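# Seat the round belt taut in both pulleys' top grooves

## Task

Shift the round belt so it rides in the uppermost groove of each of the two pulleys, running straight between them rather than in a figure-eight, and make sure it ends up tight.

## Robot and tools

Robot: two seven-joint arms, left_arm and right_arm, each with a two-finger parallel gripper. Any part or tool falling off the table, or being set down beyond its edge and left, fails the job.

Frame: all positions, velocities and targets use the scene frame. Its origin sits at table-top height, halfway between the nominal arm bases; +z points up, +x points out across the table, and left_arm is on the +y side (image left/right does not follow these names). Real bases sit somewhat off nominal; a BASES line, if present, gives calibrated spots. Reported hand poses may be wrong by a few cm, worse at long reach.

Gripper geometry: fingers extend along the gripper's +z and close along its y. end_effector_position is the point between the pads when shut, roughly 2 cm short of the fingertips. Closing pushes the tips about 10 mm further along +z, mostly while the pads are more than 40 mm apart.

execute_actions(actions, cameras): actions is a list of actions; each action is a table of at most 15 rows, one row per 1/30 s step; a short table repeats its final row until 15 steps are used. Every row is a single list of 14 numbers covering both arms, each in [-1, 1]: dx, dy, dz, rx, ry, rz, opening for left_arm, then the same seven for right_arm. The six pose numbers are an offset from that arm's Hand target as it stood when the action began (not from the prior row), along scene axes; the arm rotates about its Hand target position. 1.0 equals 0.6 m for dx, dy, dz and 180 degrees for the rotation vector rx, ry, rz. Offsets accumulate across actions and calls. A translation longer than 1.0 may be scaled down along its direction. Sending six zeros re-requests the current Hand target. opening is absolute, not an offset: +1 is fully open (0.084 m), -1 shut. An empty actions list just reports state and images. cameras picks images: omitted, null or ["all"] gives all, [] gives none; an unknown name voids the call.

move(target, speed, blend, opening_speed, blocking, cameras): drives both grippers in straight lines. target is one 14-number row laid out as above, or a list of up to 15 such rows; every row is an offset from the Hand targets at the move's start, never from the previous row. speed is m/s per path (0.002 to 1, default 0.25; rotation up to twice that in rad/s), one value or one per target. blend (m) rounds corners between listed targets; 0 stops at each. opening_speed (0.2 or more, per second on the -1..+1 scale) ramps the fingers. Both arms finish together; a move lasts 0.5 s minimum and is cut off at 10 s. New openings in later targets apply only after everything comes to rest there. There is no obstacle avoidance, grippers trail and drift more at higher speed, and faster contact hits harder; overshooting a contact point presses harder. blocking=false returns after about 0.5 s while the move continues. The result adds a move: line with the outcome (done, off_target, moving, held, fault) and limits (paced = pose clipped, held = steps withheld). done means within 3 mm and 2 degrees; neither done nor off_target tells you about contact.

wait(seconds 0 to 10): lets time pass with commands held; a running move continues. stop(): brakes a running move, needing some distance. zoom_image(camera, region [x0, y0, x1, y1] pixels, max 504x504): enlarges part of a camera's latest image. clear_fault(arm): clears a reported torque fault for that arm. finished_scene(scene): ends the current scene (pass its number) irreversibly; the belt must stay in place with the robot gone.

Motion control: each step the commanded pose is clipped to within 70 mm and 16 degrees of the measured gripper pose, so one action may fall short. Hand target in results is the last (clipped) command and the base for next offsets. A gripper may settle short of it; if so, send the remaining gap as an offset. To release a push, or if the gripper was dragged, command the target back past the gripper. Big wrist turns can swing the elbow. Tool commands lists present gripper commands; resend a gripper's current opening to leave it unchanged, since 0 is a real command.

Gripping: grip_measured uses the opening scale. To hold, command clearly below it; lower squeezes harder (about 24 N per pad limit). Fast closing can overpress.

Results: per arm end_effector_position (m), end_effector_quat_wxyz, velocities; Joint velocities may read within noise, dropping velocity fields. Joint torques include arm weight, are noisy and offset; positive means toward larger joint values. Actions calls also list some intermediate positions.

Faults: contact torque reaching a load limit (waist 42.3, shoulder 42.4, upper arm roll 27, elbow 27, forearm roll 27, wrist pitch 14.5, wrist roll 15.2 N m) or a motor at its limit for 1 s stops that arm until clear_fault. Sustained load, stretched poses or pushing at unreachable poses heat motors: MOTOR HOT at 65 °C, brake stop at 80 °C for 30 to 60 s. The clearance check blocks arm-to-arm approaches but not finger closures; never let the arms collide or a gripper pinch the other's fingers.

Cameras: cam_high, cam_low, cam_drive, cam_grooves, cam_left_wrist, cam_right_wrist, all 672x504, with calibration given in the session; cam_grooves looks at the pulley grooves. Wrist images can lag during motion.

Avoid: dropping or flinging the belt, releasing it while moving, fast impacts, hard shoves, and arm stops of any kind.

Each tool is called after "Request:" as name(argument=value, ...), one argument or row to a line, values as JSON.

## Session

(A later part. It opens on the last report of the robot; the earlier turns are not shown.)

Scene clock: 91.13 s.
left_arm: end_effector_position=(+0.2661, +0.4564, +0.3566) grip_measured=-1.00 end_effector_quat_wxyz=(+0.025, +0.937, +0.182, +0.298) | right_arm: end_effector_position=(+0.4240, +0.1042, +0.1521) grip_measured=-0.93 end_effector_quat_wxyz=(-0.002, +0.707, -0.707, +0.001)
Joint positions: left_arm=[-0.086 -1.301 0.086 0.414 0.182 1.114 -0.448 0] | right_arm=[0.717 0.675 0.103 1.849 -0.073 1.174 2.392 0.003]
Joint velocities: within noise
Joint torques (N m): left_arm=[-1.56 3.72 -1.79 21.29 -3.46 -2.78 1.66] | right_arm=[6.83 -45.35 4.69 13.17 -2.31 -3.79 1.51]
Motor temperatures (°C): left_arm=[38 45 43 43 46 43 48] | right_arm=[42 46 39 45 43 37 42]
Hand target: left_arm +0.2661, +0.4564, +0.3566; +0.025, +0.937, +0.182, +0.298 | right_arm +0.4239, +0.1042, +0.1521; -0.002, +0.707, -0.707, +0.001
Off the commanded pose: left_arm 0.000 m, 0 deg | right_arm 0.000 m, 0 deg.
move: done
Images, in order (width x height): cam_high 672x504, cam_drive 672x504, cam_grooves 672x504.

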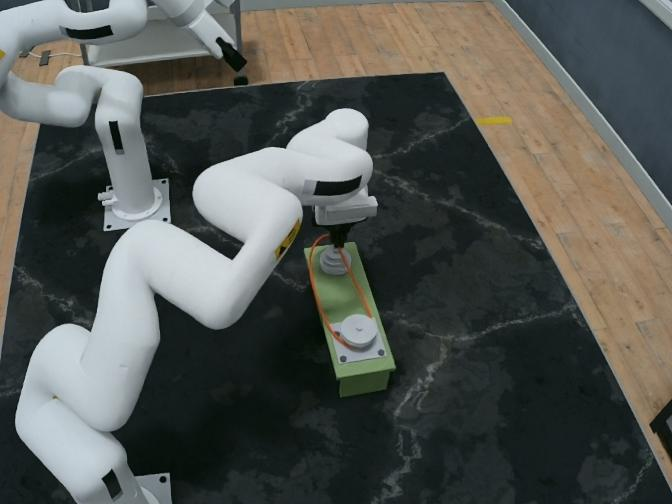

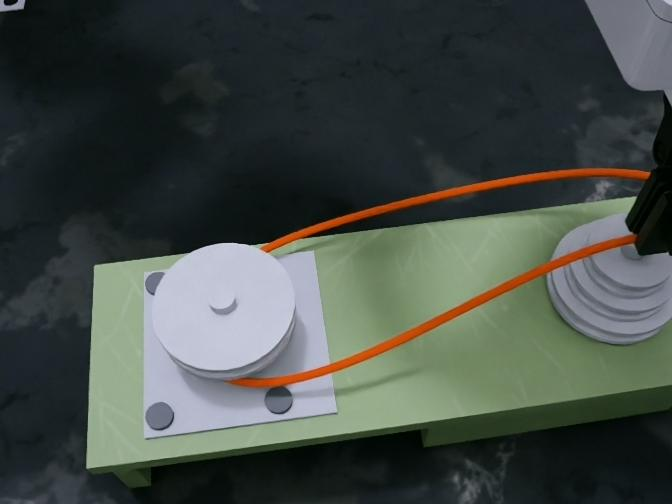

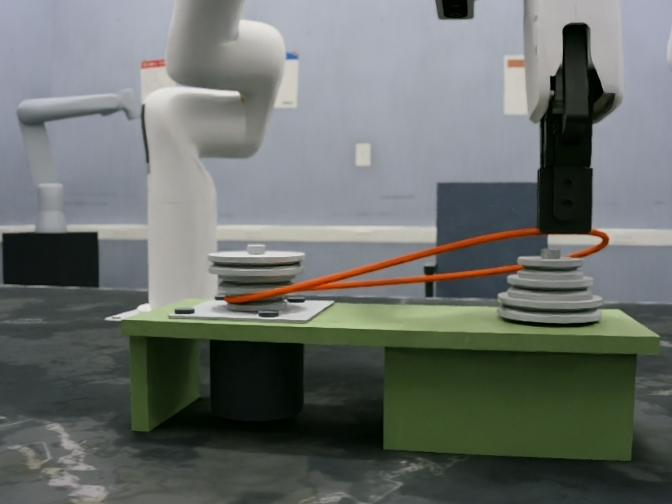

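Request:
move(
  target=[
    [0,0,0,0,0,0,-1,-0.005,-0.065,0.005,0,0,0,-1],
  ],
  speed=[0.06],
  cameras=["cam_grooves","cam_high","cam_drive"],
)

Request:
zoom_image(
  camera="cam_high",
  region=[250, 200, 450, 400],
)

Scene clock: 100.73 s.
left_arm: end_effector_position=(+0.2661, +0.4564, +0.3566) grip_measured=-1.00 end_effector_quat_wxyz=(+0.025, +0.937, +0.182, +0.298) | right_arm: end_effector_position=(+0.4209, +0.0652, +0.1551) grip_measured=-0.93 end_effector_quat_wxyz=(-0.002, +0.707, -0.707, +0.001)
Joint positions: left_arm=[-0.086 -1.301 0.086 0.414 0.182 1.114 -0.448 0] | right_arm=[0.67 0.557 0.099 1.668 -0.061 1.11 2.348 0.003]
Joint velocities: within noise
Joint torques (N m): left_arm=[-1.47 5.55 -1.41 21.31 -3.23 -3.41 1.5] | right_arm=[-5.09 -42.71 -1.64 12.86 2.75 -3.68 -1.41]
Motor temperatures (°C): left_arm=[38 45 43 43 46 43 48] | right_arm=[42 46 39 45 43 37 42]
Hand target: left_arm +0.2661, +0.4564, +0.3566; +0.025, +0.937, +0.182, +0.298 | right_arm +0.4209, +0.0652, +0.1551; -0.002, +0.707, -0.707, +0.001
Off the commanded pose: left_arm 0.000 m, 0 deg | right_arm 0.000 m, 0 deg.
move: done
Images, in order (width x height): cam_high 672x504, cam_drive 672x504, cam_grooves 672x504.

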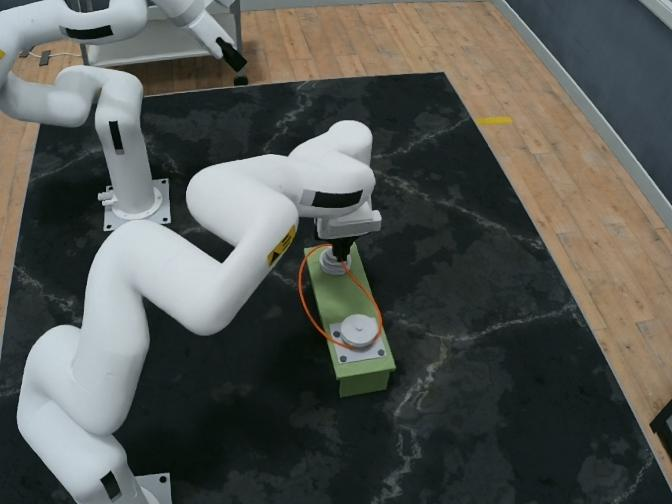

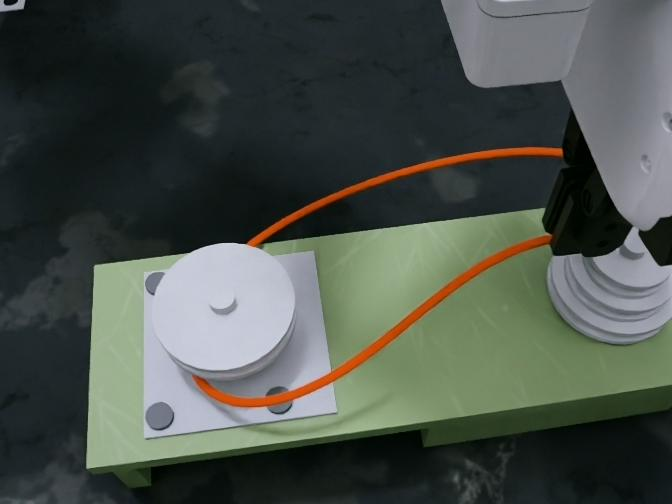

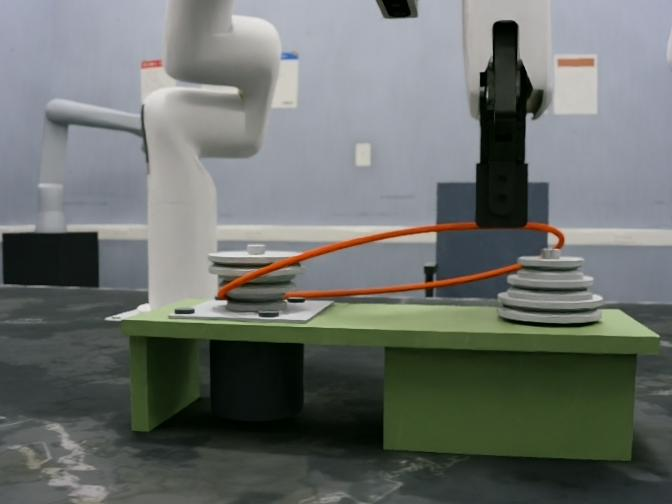

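Scaled by 2.520 from the camera's 672x504 image, which has a finer 960x720 frame.

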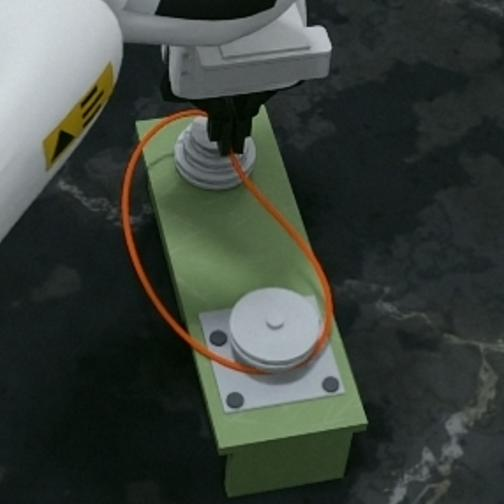

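Request:
move(
  target=[
    [0,0,0,0,0,0,-1,0.05,-0.04,0.005,0,0,0,-1],
    [0,0,0,0,0,0,-1,0.08,-0.09,0.005,0,0,0,-1],
  ],
  speed=[0.06,0.06],
  cameras=["cam_grooves","cam_high","cam_drive"],
)

Request:
zoom_image(
  camera="cam_high",
  region=[250, 200, 450, 400],
)

Scene clock: 106.70 s.
left_arm: end_effector_position=(+0.2661, +0.4564, +0.3566) grip_measured=-1.00 end_effector_quat_wxyz=(+0.025, +0.937, +0.182, +0.298) | right_arm: end_effector_position=(+0.4689, +0.0113, +0.1581) grip_measured=-0.93 end_effector_quat_wxyz=(-0.002, +0.707, -0.707, +0.001)
Joint positions: left_arm=[-0.086 -1.301 0.086 0.414 0.182 1.114 -0.448 0] | right_arm=[0.572 0.565 0.075 1.691 -0.047 1.123 2.222 0.003]
Joint velocities: within noise
Joint torques (N m): left_arm=[-1.47 7.39 -1.16 21.26 -3.19 -3.89 1.31] | right_arm=[-5.28 -43.11 -2.21 12.77 2.71 -3.49 -1.45]
Motor temperatures (°C): left_arm=[38 45 43 43 46 43 48] | right_arm=[42 46 39 45 43 37 42]
Hand target: left_arm +0.2661, +0.4564, +0.3566; +0.025, +0.937, +0.182, +0.298 | right_arm +0.4689, +0.0112, +0.1581; -0.002, +0.707, -0.707, +0.001
Off the commanded pose: left_arm 0.000 m, 0 deg | right_arm 0.000 m, 0 deg.
move: done
Images, in order (width x height): cam_high 672x504, cam_drive 672x504, cam_grooves 672x504.

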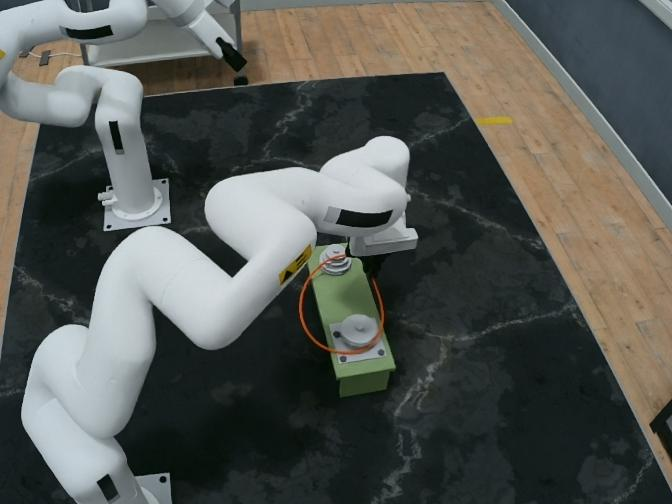

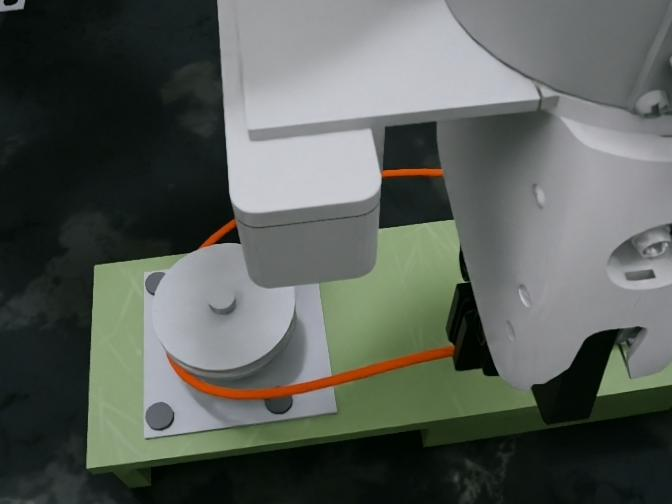

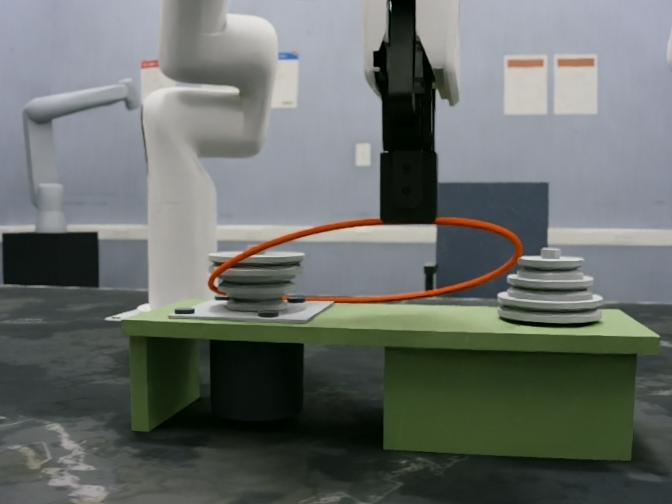

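Scaled by 2.520 from the camera's 672x504 image, which has a finer 960x720 frame.

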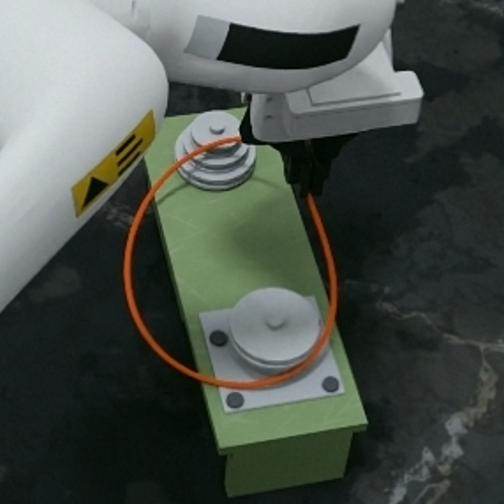

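Request:
move(
  target=[
    [0,0,0,0,0,0,-1,0.0,-0.01,-0.01,0,0.08,0,-1],
  ],
  speed=[0.06],
  cameras=["cam_grooves","cam_high","cam_drive"],
)

Request:
zoom_image(
  camera="cam_high",
  region=[250, 200, 450, 400],
)

Request:
zoom_image(
  camera="cam_grooves",
  region=[150, 200, 550, 350],
)

Scene clock: 115.03 s.
left_arm: end_effector_position=(+0.2661, +0.4564, +0.3566) grip_measured=-1.00 end_effector_quat_wxyz=(+0.025, +0.937, +0.182, +0.298) | right_arm: end_effector_position=(+0.4689, +0.0052, +0.1521) grip_measured=-0.93 end_effector_quat_wxyz=(+0.087, +0.702, -0.702, -0.087)
Joint positions: left_arm=[-0.086 -1.301 0.086 0.414 0.182 1.114 -0.448 0] | right_arm=[0.503 0.783 0.112 2.054 0.058 1.479 2.146 0.003]
Joint velocities: within noise
Joint torques (N m): left_arm=[-0.96 9.9 -0.85 21.13 -3.26 -3.9 1.35] | right_arm=[-5.28 -31.26 4.27 19.03 2.89 0.05 -1.38]
Motor temperatures (°C): left_arm=[38 45 43 43 46 43 48] | right_arm=[42 46 39 45 43 37 42]
Hand target: left_arm +0.2661, +0.4564, +0.3566; +0.025, +0.937, +0.182, +0.298 | right_arm +0.4689, +0.0052, +0.1521; +0.087, +0.702, -0.702, -0.087
Off the commanded pose: left_arm 0.000 m, 0 deg | right_arm 0.000 m, 0 deg.
move: done
Images, in order (width x height): cam_high 672x504, cam_drive 672x504, cam_grooves 672x504.

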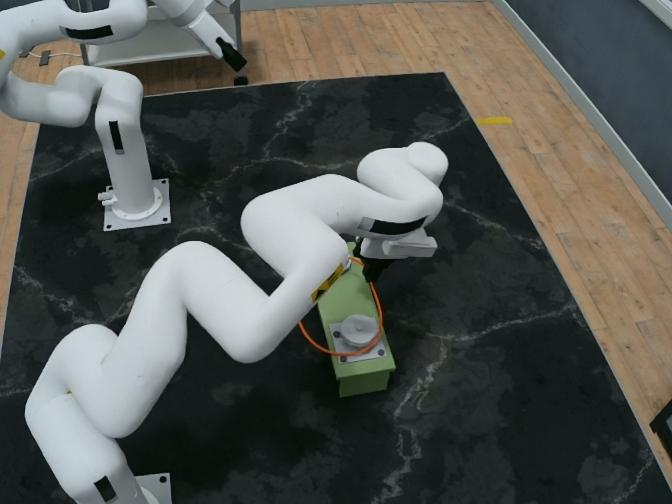

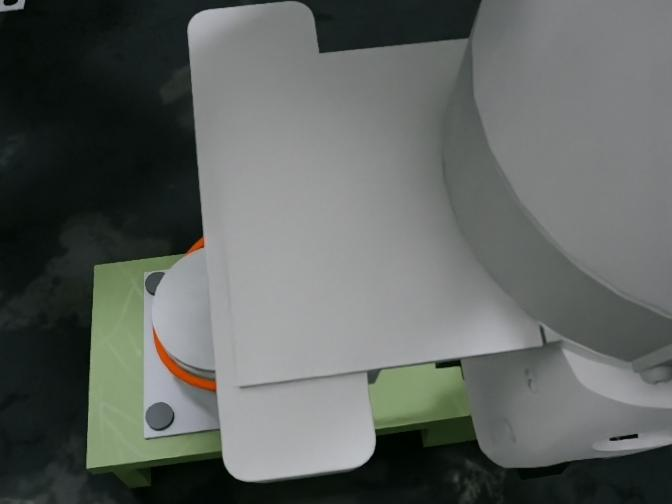

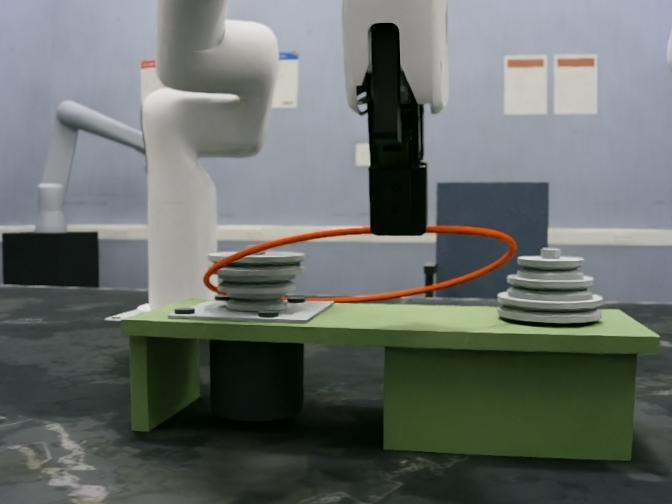

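Scaled by 2.520 from the camera's 672x504 image, which has a finer 960x720 frame.

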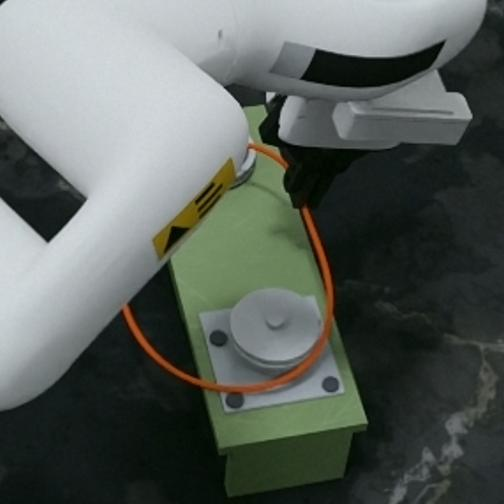

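Scaled by 1.260 from the camera's 672x504 image, which has a finer 960x720 frame.

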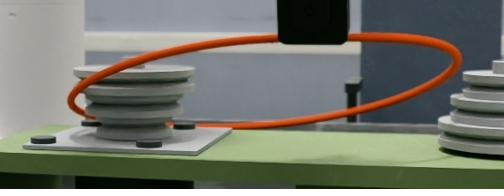

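Request:
move(
  target=[
    [0,0,0,0,0,0,-1,0.0,-0.01,0.022,0,0.1,0,-1],
  ],
  speed=[0.06],
  cameras=["cam_grooves","cam_high","cam_drive"],
)

Request:
zoom_image(
  camera="cam_high",
  region=[250, 200, 450, 400],
)

Request:
zoom_image(
  camera="cam_grooves",
  region=[150, 200, 550, 350],
)

Scene clock: 135.00 s.
left_arm: end_effector_position=(+0.2661, +0.4564, +0.3566) grip_measured=-1.00 end_effector_quat_wxyz=(+0.025, +0.937, +0.182, +0.298) | right_arm: end_effector_position=(+0.4681, -0.0012, +0.1651) grip_measured=-0.93 end_effector_quat_wxyz=(+0.145, +0.681, -0.693, -0.188)
Joint positions: left_arm=[-0.086 -1.301 0.086 0.414 0.182 1.114 -0.448 0] | right_arm=[0.446 1.148 0.19 2.707 0.135 1.938 2.167 0.003]
Joint velocities: within noise
Joint torques (N m): left_arm=[-0.46 12.43 -0.38 21.26 -3.2 -3.92 1.24] | right_arm=[-4.9 -34.29 4.72 17.46 -1.56 0.47 1.55]
Motor temperatures (°C): left_arm=[38 45 43 43 46 44 48] | right_arm=[42 46 39 46 43 37 42]
Hand target: left_arm +0.2661, +0.4564, +0.3566; +0.025, +0.937, +0.182, +0.298 | right_arm +0.4689, -0.0008, +0.1653; +0.196, +0.680, -0.679, -0.196
Off the commanded pose: left_arm 0.000 m, 0 deg | right_arm 0.001 m, 6 deg.
elbow stopped short (right arm): the move would have taken joint 4 (elbow) straighter than the controller allows.
move: off_target (right_arm)
Images, in order (width x height): cam_high 672x504, cam_drive 672x504, cam_grooves 672x504.

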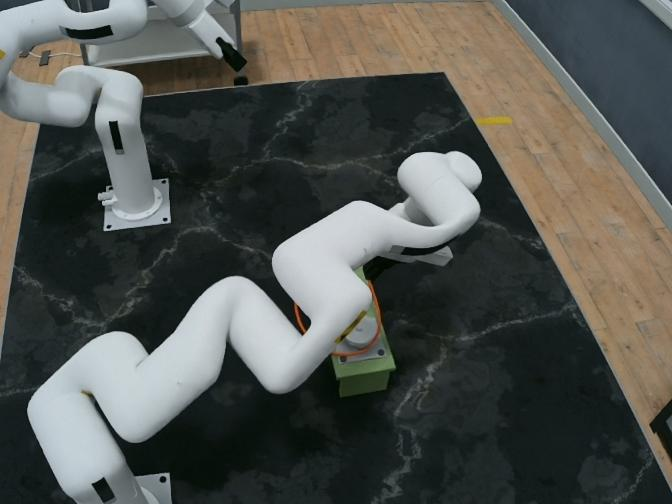

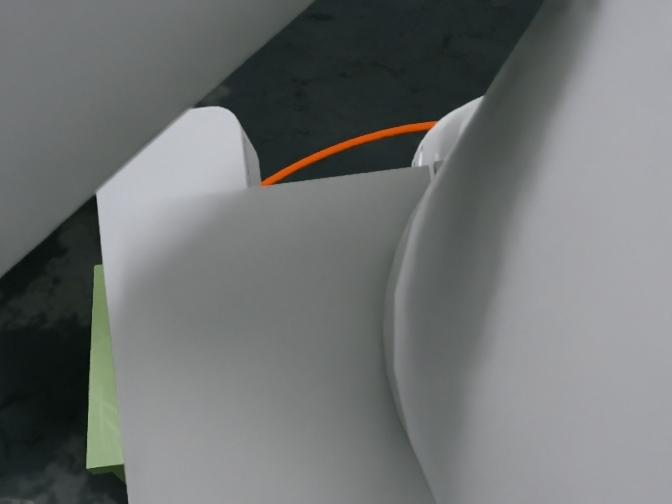

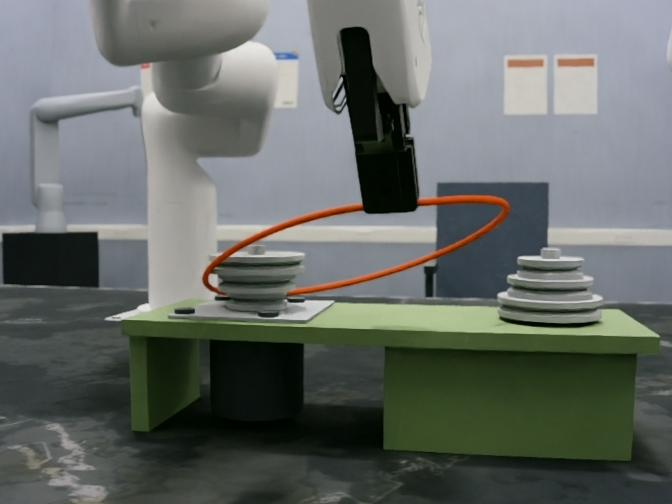

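Scaled by 2.520 from the camera's 672x504 image, which has a finer 960x720 frame.

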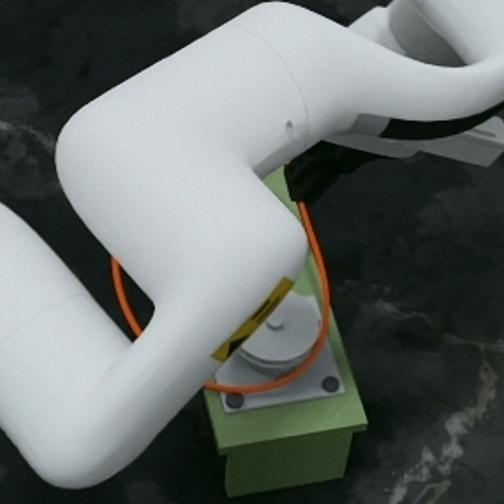

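Scaled by 1.260 from the camera's 672x504 image, which has a finer 960x720 frame.

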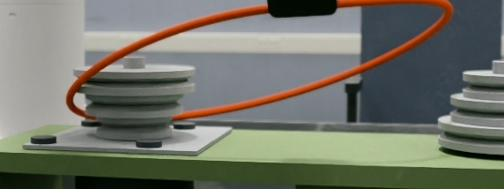

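Request:
move(
  target=[
    [0,0,0,0,0,0,-1,0.0,0,0.0,0,-0.18,0,-1],
    [0,0,0,0,0,0,-1,0.017,0,-0.095,0,-0.18,0,-1],
    [0,0,0,0,0,0,-1,0.017,0,-0.102,0,-0.18,0,-0.5],
    [0,0,0,0,0,0,-1,0.017,0,0.03,0,-0.18,0,-0.5],
    [0,0,0,0,0,0,-1,0.017,-0.01,0.25,0,-0.18,0,-0.5],
  ],
  speed=[0.15,0.1,0.03,0.08,0.2],
)

Request:
zoom_image(
  camera="cam_high",
  region=[250, 200, 450, 400],
)

Request:
zoom_image(
  camera="cam_grooves",
  region=[150, 200, 550, 350],
)

Scene clock: 155.17 s.
left_arm: end_effector_position=(+0.2661, +0.4564, +0.3566) grip_measured=-1.00 end_effector_quat_wxyz=(+0.025, +0.937, +0.182, +0.298) | right_arm: end_effector_position=(+0.4791, -0.0068, +0.3153) grip_measured=-0.52 end_effector_quat_wxyz=(-0.002, +0.707, -0.707, +0.001)
Joint positions: left_arm=[-0.086 -1.301 0.086 0.414 0.182 1.114 -0.448 0] | right_arm=[0.541 0.558 0.093 2.13 -0.051 1.57 2.186 0.021]
Joint velocities: within noise
Joint torques (N m): left_arm=[0.3 14.95 0.14 21.44 -3.12 -3.88 1.02] | right_arm=[6.26 -27.56 -2.2 18.93 -2.54 -0.48 -1.38]
Motor temperatures (°C): left_arm=[38 45 43 43 46 44 48] | right_arm=[42 46 39 45 43 37 42]
Hand target: left_arm +0.2661, +0.4564, +0.3566; +0.025, +0.937, +0.182, +0.298 | right_arm +0.4791, -0.0068, +0.3153; -0.002, +0.707, -0.707, +0.001
Off the commanded pose: left_arm 0.000 m, 0 deg | right_arm 0.000 m, 0 deg.
move: done
camera_calibration:
cam_left_wrist: T_world_to_cam=[[0.313296, -0.938889, 0.142596, 0.325205], [-0.758881, -0.337791, -0.556774, 0.621563], [0.570917, 0.066222, -0.818333, 0.242714], [0, 0, 0, 1]] pos_world=[0.231237, 0.499217, 0.498318]
cam_right_wrist: T_world_to_cam=[[-0.999997, -0.00195145, -0.00144295, 0.514711], [-0.00195061, 0.999998, -0.000581698, 0.0732838], [0.00144408, -0.000578881, -0.999999, 0.446279], [0, 0, 0, 1]] pos_world=[0.514208, -0.0720209, 0.447064]

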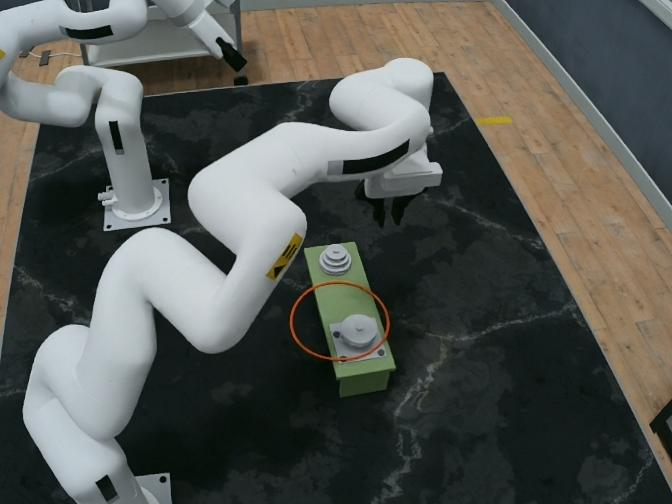

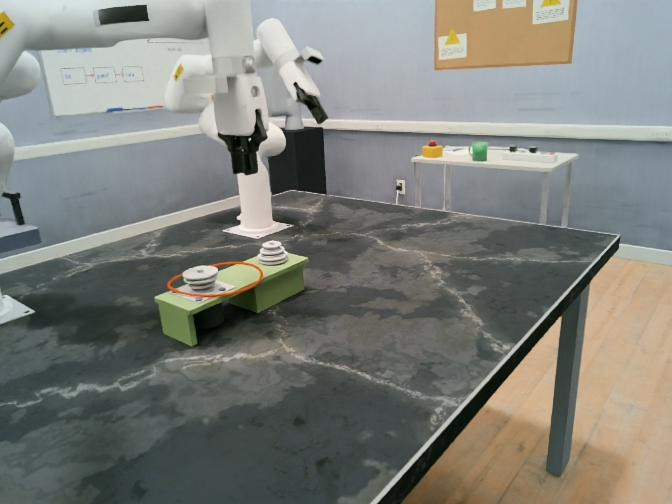

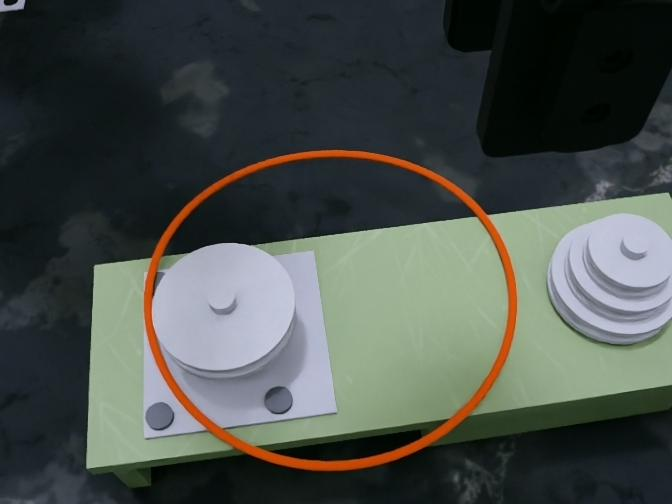

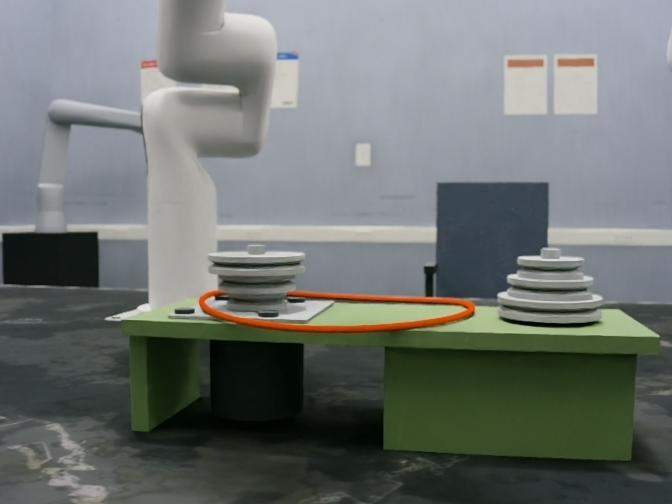

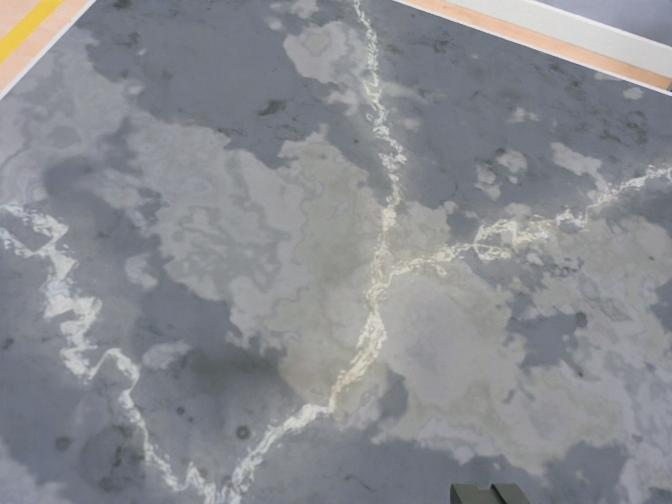

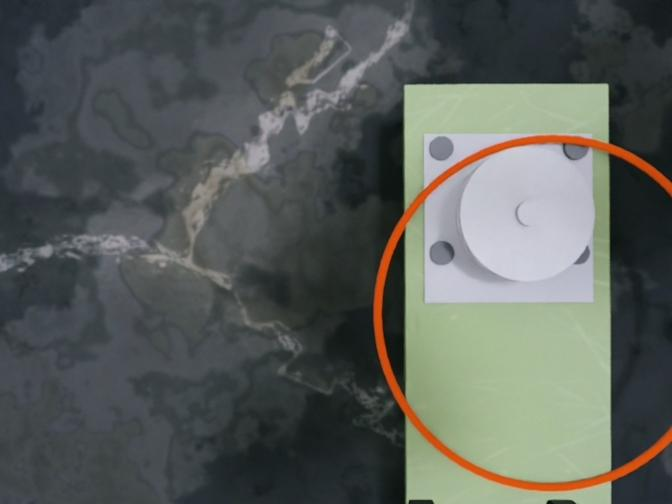

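Scaled by 2.520 from the camera's 672x504 image, which has a finer 960x720 frame.

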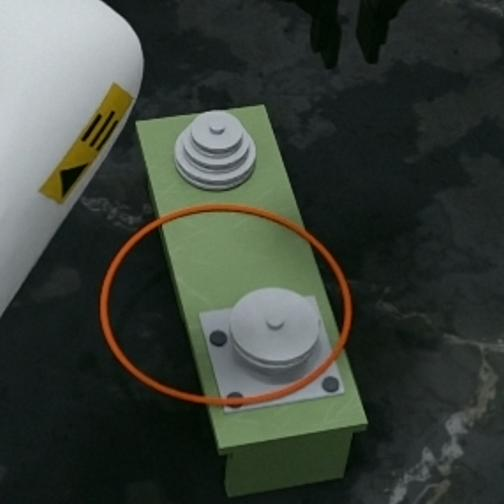

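Scaled by 1.260 from the camera's 672x504 image, which has a finer 960x720 frame.

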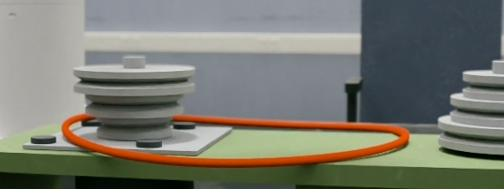

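Request:
move(
  target=[
    [0,0,0,0,0,0,-1,0.0065,-0.0743,-0.30,0,0,-0.028,-0.5],
    [0,0,0,0,0,0,-1,0.0065,-0.0743,-0.3563,0,0,-0.028,-0.5],
    [0,0,0,0,0,0,-1,0.0065,-0.0743,-0.3563,0,0,-0.028,-0.95],
  ],
  speed=[0.2,0.08,0.05],
  cameras=["cam_grooves","cam_drive"],
)

Request:
zoom_image(
  camera="cam_grooves",
  region=[150, 200, 550, 350],
)

Scene clock: 173.33 s.
left_arm: end_effector_position=(+0.2661, +0.4564, +0.3566) grip_measured=-1.00 end_effector_quat_wxyz=(+0.025, +0.937, +0.182, +0.298) | right_arm: end_effector_position=(+0.4830, -0.0514, +0.1015) grip_measured=-0.97 end_effector_quat_wxyz=(-0.002, +0.675, -0.737, +0.001)
Joint positions: left_arm=[-0.086 -1.301 0.086 0.414 0.182 1.114 -0.448 0] | right_arm=[0.481 0.551 0.06 1.499 -0.041 0.945 2.21 0.001]
Joint velocities: within noise
Joint torques (N m): left_arm=[0.8 14.95 -0.02 21.31 -3.05 -3.88 0.99] | right_arm=[6.13 -26.96 1.31 12.42 -1.94 -3.45 1.35]
Motor temperatures (°C): left_arm=[38 45 43 43 46 44 48] | right_arm=[42 46 38 45 43 37 42]
Hand target: left_arm +0.2661, +0.4564, +0.3566; +0.025, +0.937, +0.182, +0.298 | right_arm +0.4830, -0.0514, +0.1015; +0.002, -0.675, +0.737, -0.001
Off the commanded pose: left_arm 0.000 m, 0 deg | right_arm 0.000 m, 0 deg.
move: done
Images, in order (width x height): cam_drive 672x504, cam_grooves 672x504.

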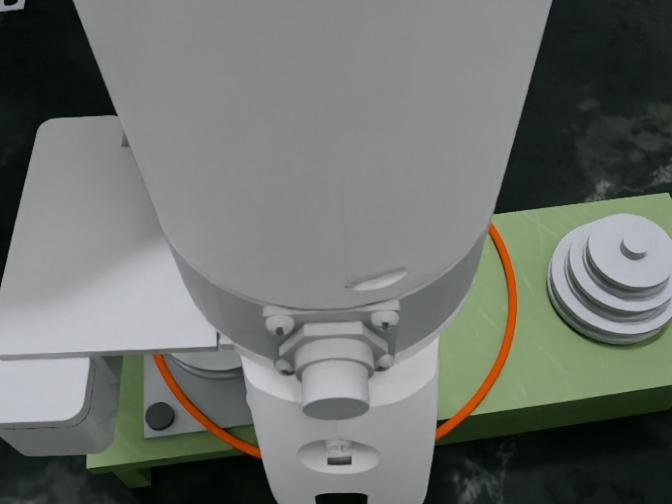

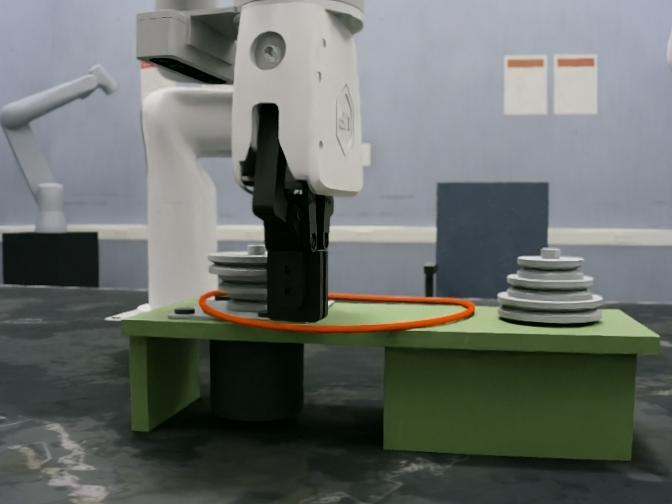

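Scaled by 1.260 from the camera's 672x504 image, which has a finer 960x720 frame.

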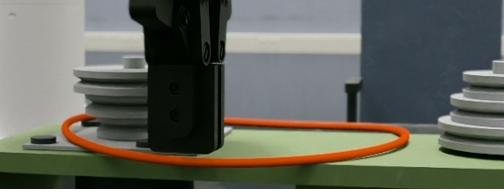

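Request:
move(
  target=[
    [0,0,0,0,0,0,-1,0,0,0.1,0,0,0.028,-0.7],
    [0,0,0,0,0,0,-1,0,0.08,0.15,0,0,0.028,-0.7],
  ],
  speed=[0.1,0.15],
  cameras=["cam_right_wrist"],
)

Scene clock: 180.50 s.
left_arm: end_effector_position=(+0.2661, +0.4564, +0.3566) grip_measured=-1.00 end_effector_quat_wxyz=(+0.025, +0.937, +0.182, +0.298) | right_arm: end_effector_position=(+0.4830, -0.0034, +0.1915) grip_measured=-0.72 end_effector_quat_wxyz=(-0.002, +0.707, -0.707, +0.001)
Joint positions: left_arm=[-0.086 -1.301 0.086 0.414 0.182 1.114 -0.448 0] | right_arm=[0.53 0.555 0.092 1.771 -0.053 1.214 2.193 0.012]
Joint velocities: within noise
Joint torques (N m): left_arm=[1.43 15.03 -0.01 21.36 -3.21 -3.88 0.92] | right_arm=[6.15 -27.86 3.64 19.29 -2.34 -0.53 1.52]
Motor temperatures (°C): left_arm=[38 45 43 43 46 44 48] | right_arm=[42 46 38 45 43 37 42]
Hand target: left_arm +0.2661, +0.4564, +0.3566; +0.025, +0.937, +0.182, +0.298 | right_arm +0.4830, -0.0034, +0.1915; -0.002, +0.707, -0.707, +0.001
Off the commanded pose: left_arm 0.000 m, 0 deg | right_arm 0.000 m, 0 deg.
move: done
camera_calibration:
cam_right_wrist: T_world_to_cam=[[-0.999997, -0.00185146, -0.0014435, 0.518446], [-0.00185062, 0.999998, -0.000580929, 0.0697676], [0.00144458, -0.000578256, -0.999999, 0.322475], [0, 0, 0, 1]] pos_world=[0.518108, -0.0686211, 0.323264]
Images, in order (width x height): cam_right_wrist 672x504.

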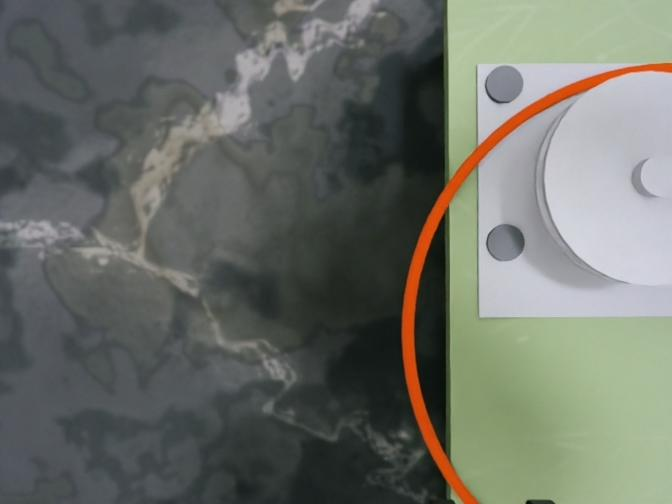

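Request:
move(
  target=[
    [0,0,0,0,0,0,-1,0.006,-0.1068,-0.07,0,0,-0.094,-0.55],
    [0,0,0,0,0,0,-1,0.006,-0.1068,-0.1515,0,0,-0.094,-0.55],
    [0,0,0,0,0,0,-1,0.006,-0.1068,-0.1515,0,0,-0.094,-1],
  ],
  speed=[0.15,0.08,0.05],
  cameras=["cam_grooves","cam_drive"],
)

Request:
zoom_image(
  camera="cam_grooves",
  region=[150, 200, 550, 350],
)

Scene clock: 191.03 s.
left_arm: end_effector_position=(+0.2661, +0.4564, +0.3566) grip_measured=-1.00 end_effector_quat_wxyz=(+0.025, +0.937, +0.182, +0.298) | right_arm: end_effector_position=(+0.4866, -0.0674, +0.1006) grip_measured=-1.00 end_effector_quat_wxyz=(+0.002, -0.596, +0.803, -0.001)
Joint positions: left_arm=[-0.086 -1.301 0.086 0.414 0.182 1.114 -0.448 0] | right_arm=[0.484 0.536 0.023 1.473 -0.018 0.934 2.377 0]
Joint velocities: within noise
Joint torques (N m): left_arm=[1.84 15.35 0.01 21.42 -3.32 -3.86 0.81] | right_arm=[6.4 -26.61 1.31 12.27 -2.03 -3.6 1.59]
Motor temperatures (°C): left_arm=[38 45 43 43 45 44 48] | right_arm=[42 46 38 45 43 37 42]
Hand target: left_arm +0.2661, +0.4564, +0.3566; +0.025, +0.937, +0.182, +0.298 | right_arm +0.4866, -0.0674, +0.1006; +0.002, -0.596, +0.803, -0.001
Off the commanded pose: left_arm 0.000 m, 0 deg | right_arm 0.000 m, 0 deg.
move: done
Images, in order (width x height): cam_drive 672x504, cam_grooves 672x504.

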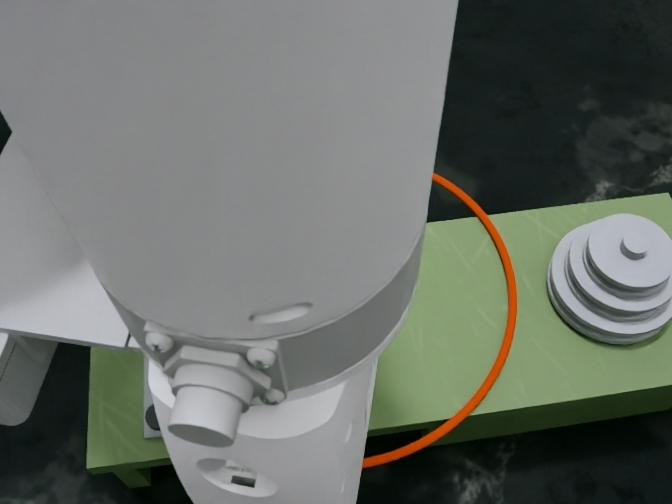

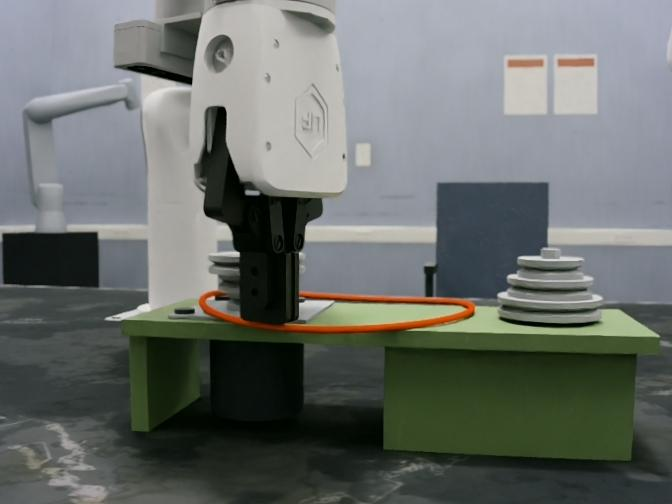

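Scaled by 1.260 from the camera's 672x504 image, which has a finer 960x720 frame.

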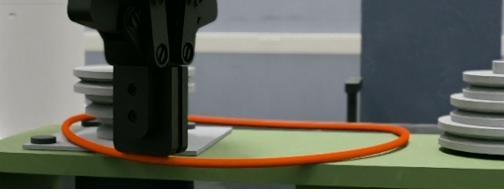

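Request:
move(
  target=[
    [0,0,0,0,0,0,-1,0,0,0.025,0,0,0,-0.65],
    [0,0,0,0,0,0,-1,0.009,-0.002,0.025,0,0,0,-0.65],
    [0,0,0,0,0,0,-1,0.009,-0.002,-0.011,0,0,0,-0.65],
    [0,0,0,0,0,0,-1,0.009,-0.002,-0.011,0,0,0,-1],
  ],
  speed=[0.08,0.08,0.03,0.05],
  cameras=["cam_grooves","cam_drive"],
)

Request:
zoom_image(
  camera="cam_grooves",
  region=[150, 200, 550, 350],
)

Scene clock: 199.90 s.
left_arm: end_effector_position=(+0.2661, +0.4564, +0.3566) grip_measured=-1.00 end_effector_quat_wxyz=(+0.025, +0.937, +0.182, +0.298) | right_arm: end_effector_position=(+0.4920, -0.0687, +0.0939) grip_measured=-0.92 end_effector_quat_wxyz=(+0.002, -0.596, +0.803, -0.001)
Joint positions: left_arm=[-0.086 -1.301 0.086 0.414 0.182 1.114 -0.448 0] | right_arm=[0.479 0.559 0.022 1.49 -0.018 0.927 2.37 0.003]
Joint velocities: within noise
Joint torques (N m): left_arm=[2.26 15.21 -0.04 21.41 -3.2 -3.77 0.67] | right_arm=[6.2 -42.12 1.4 18.4 -0.85 -0.59 1.6]
Motor temperatures (°C): left_arm=[38 45 43 43 45 44 48] | right_arm=[42 45 38 45 43 37 41]
Hand target: left_arm +0.2661, +0.4564, +0.3566; +0.025, +0.937, +0.182, +0.298 | right_arm +0.4920, -0.0686, +0.0940; +0.002, -0.596, +0.803, -0.001
Off the commanded pose: left_arm 0.000 m, 0 deg | right_arm 0.000 m, 0 deg.
move: done
Images, in order (width x height): cam_drive 672x504, cam_grooves 672x504.

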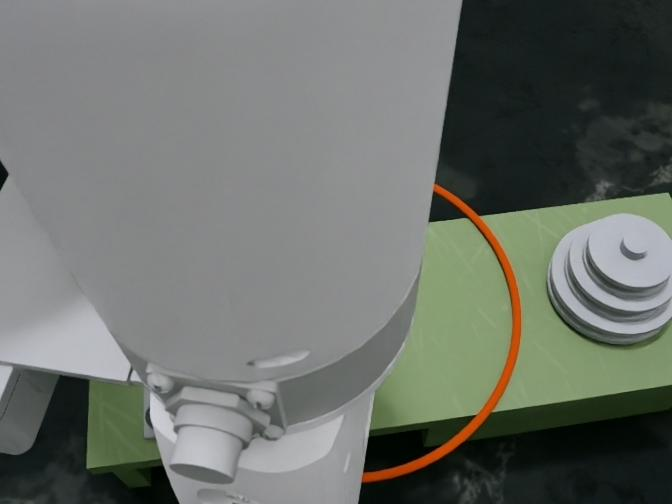

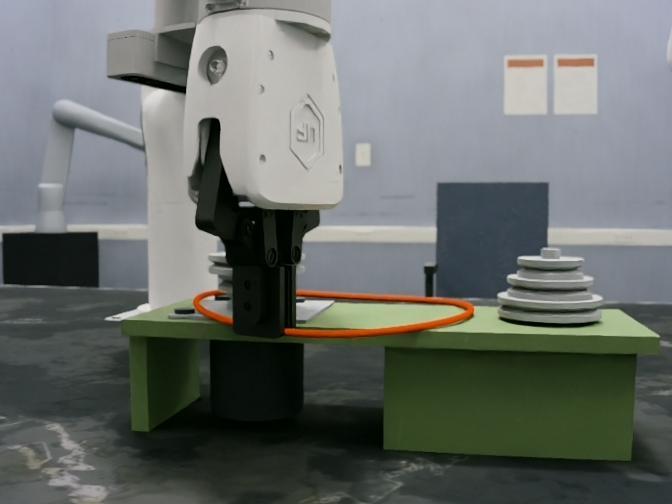

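Scaled by 1.260 from the camera's 672x504 image, which has a finer 960x720 frame.

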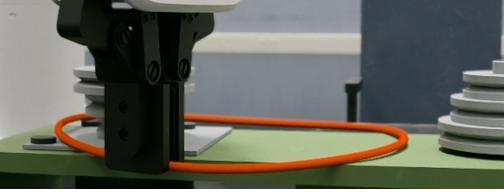

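Request:
move(
  target=[
    [0,0,0,0,0,0,-1,-0.005,-0.02,0.02,0,0,0,-1],
    [0,0,0,0,0,0,-1,-0.012,-0.02,0.075,0,0,0,-1],
  ],
  speed=[0.05,0.05],
  cameras=["cam_grooves","cam_drive","cam_high","cam_low"],
)

Request:
zoom_image(
  camera="cam_grooves",
  region=[150, 200, 550, 350],
)

Request:
zoom_image(
  camera="cam_low",
  region=[120, 220, 340, 360],
)

Scene clock: 204.50 s.
left_arm: end_effector_position=(+0.2661, +0.4564, +0.3566) grip_measured=-1.00 end_effector_quat_wxyz=(+0.025, +0.937, +0.182, +0.298) | right_arm: end_effector_position=(+0.4848, -0.0806, +0.1390) grip_measured=-0.92 end_effector_quat_wxyz=(+0.002, -0.596, +0.803, -0.001)
Joint positions: left_arm=[-0.086 -1.301 0.086 0.414 0.182 1.114 -0.448 0] | right_arm=[0.468 0.461 0.021 1.473 -0.014 1.009 2.356 0.003]
Joint velocities: within noise
Joint torques (N m): left_arm=[2.44 15.21 -0.13 21.46 -3.3 -3.94 0.52] | right_arm=[6.23 -40.5 2.71 19.01 2.67 -0.58 1.61]
Motor temperatures (°C): left_arm=[38 45 43 43 45 44 48] | right_arm=[42 46 38 45 43 37 41]
Hand target: left_arm +0.2661, +0.4564, +0.3566; +0.025, +0.937, +0.182, +0.298 | right_arm +0.4848, -0.0806, +0.1390; +0.002, -0.596, +0.803, -0.001
Off the commanded pose: left_arm 0.000 m, 0 deg | right_arm 0.000 m, 0 deg.
move: done
Images, in order (width x height): cam_high 672x504, cam_low 672x504, cam_drive 672x504, cam_grooves 672x504.

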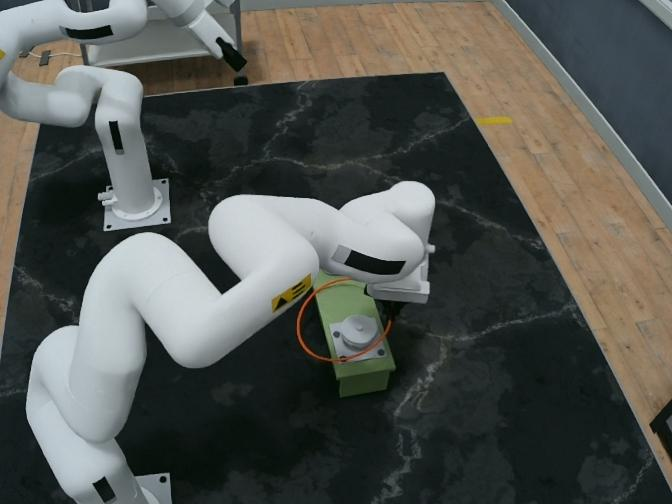

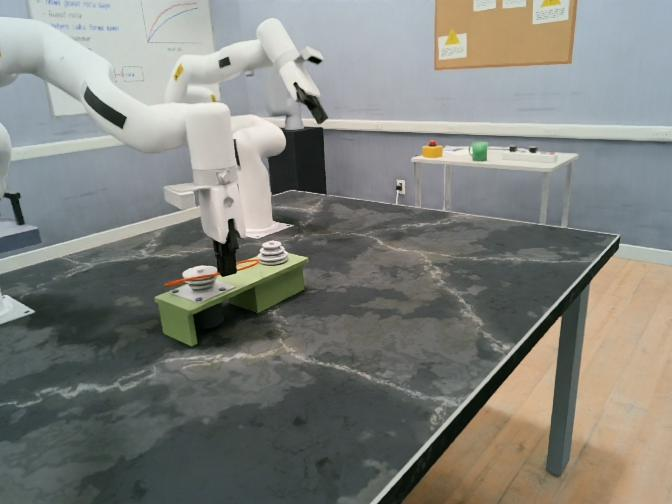

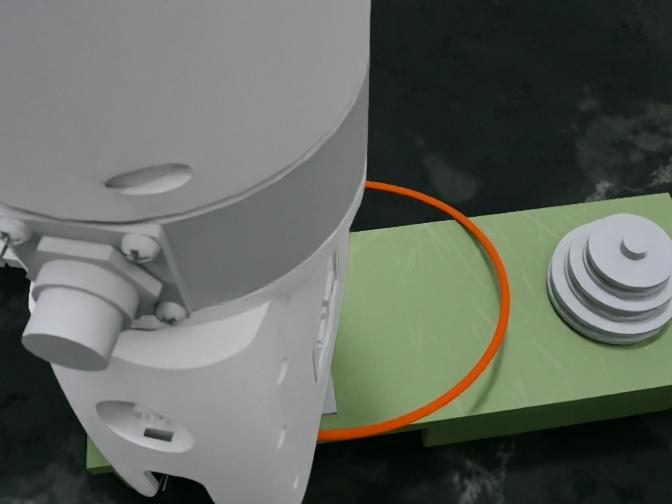

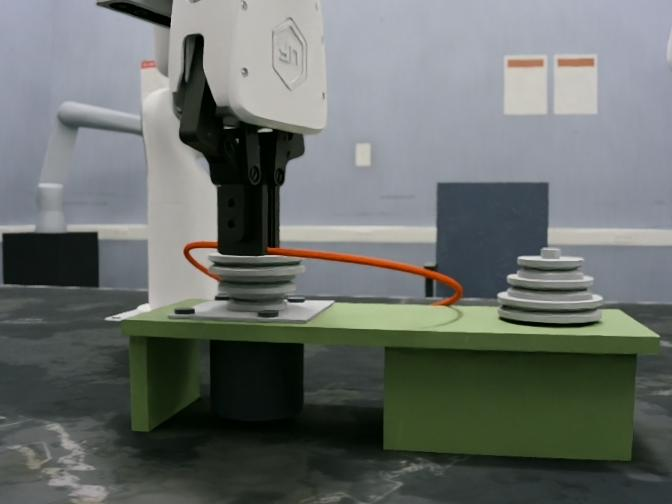

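Scaled by 1.260 from the camera's 672x504 image, which has a finer 960x720 frame.

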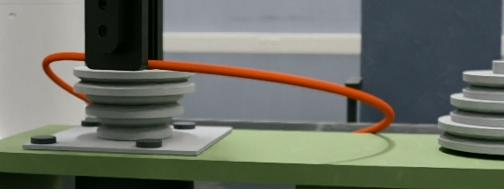

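Scaled by 2.291 from the camera's 672x504 image, which has a finer 960x720 frame.

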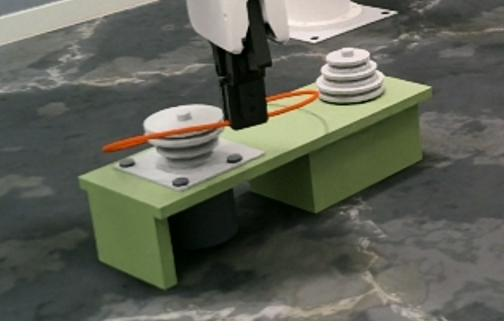

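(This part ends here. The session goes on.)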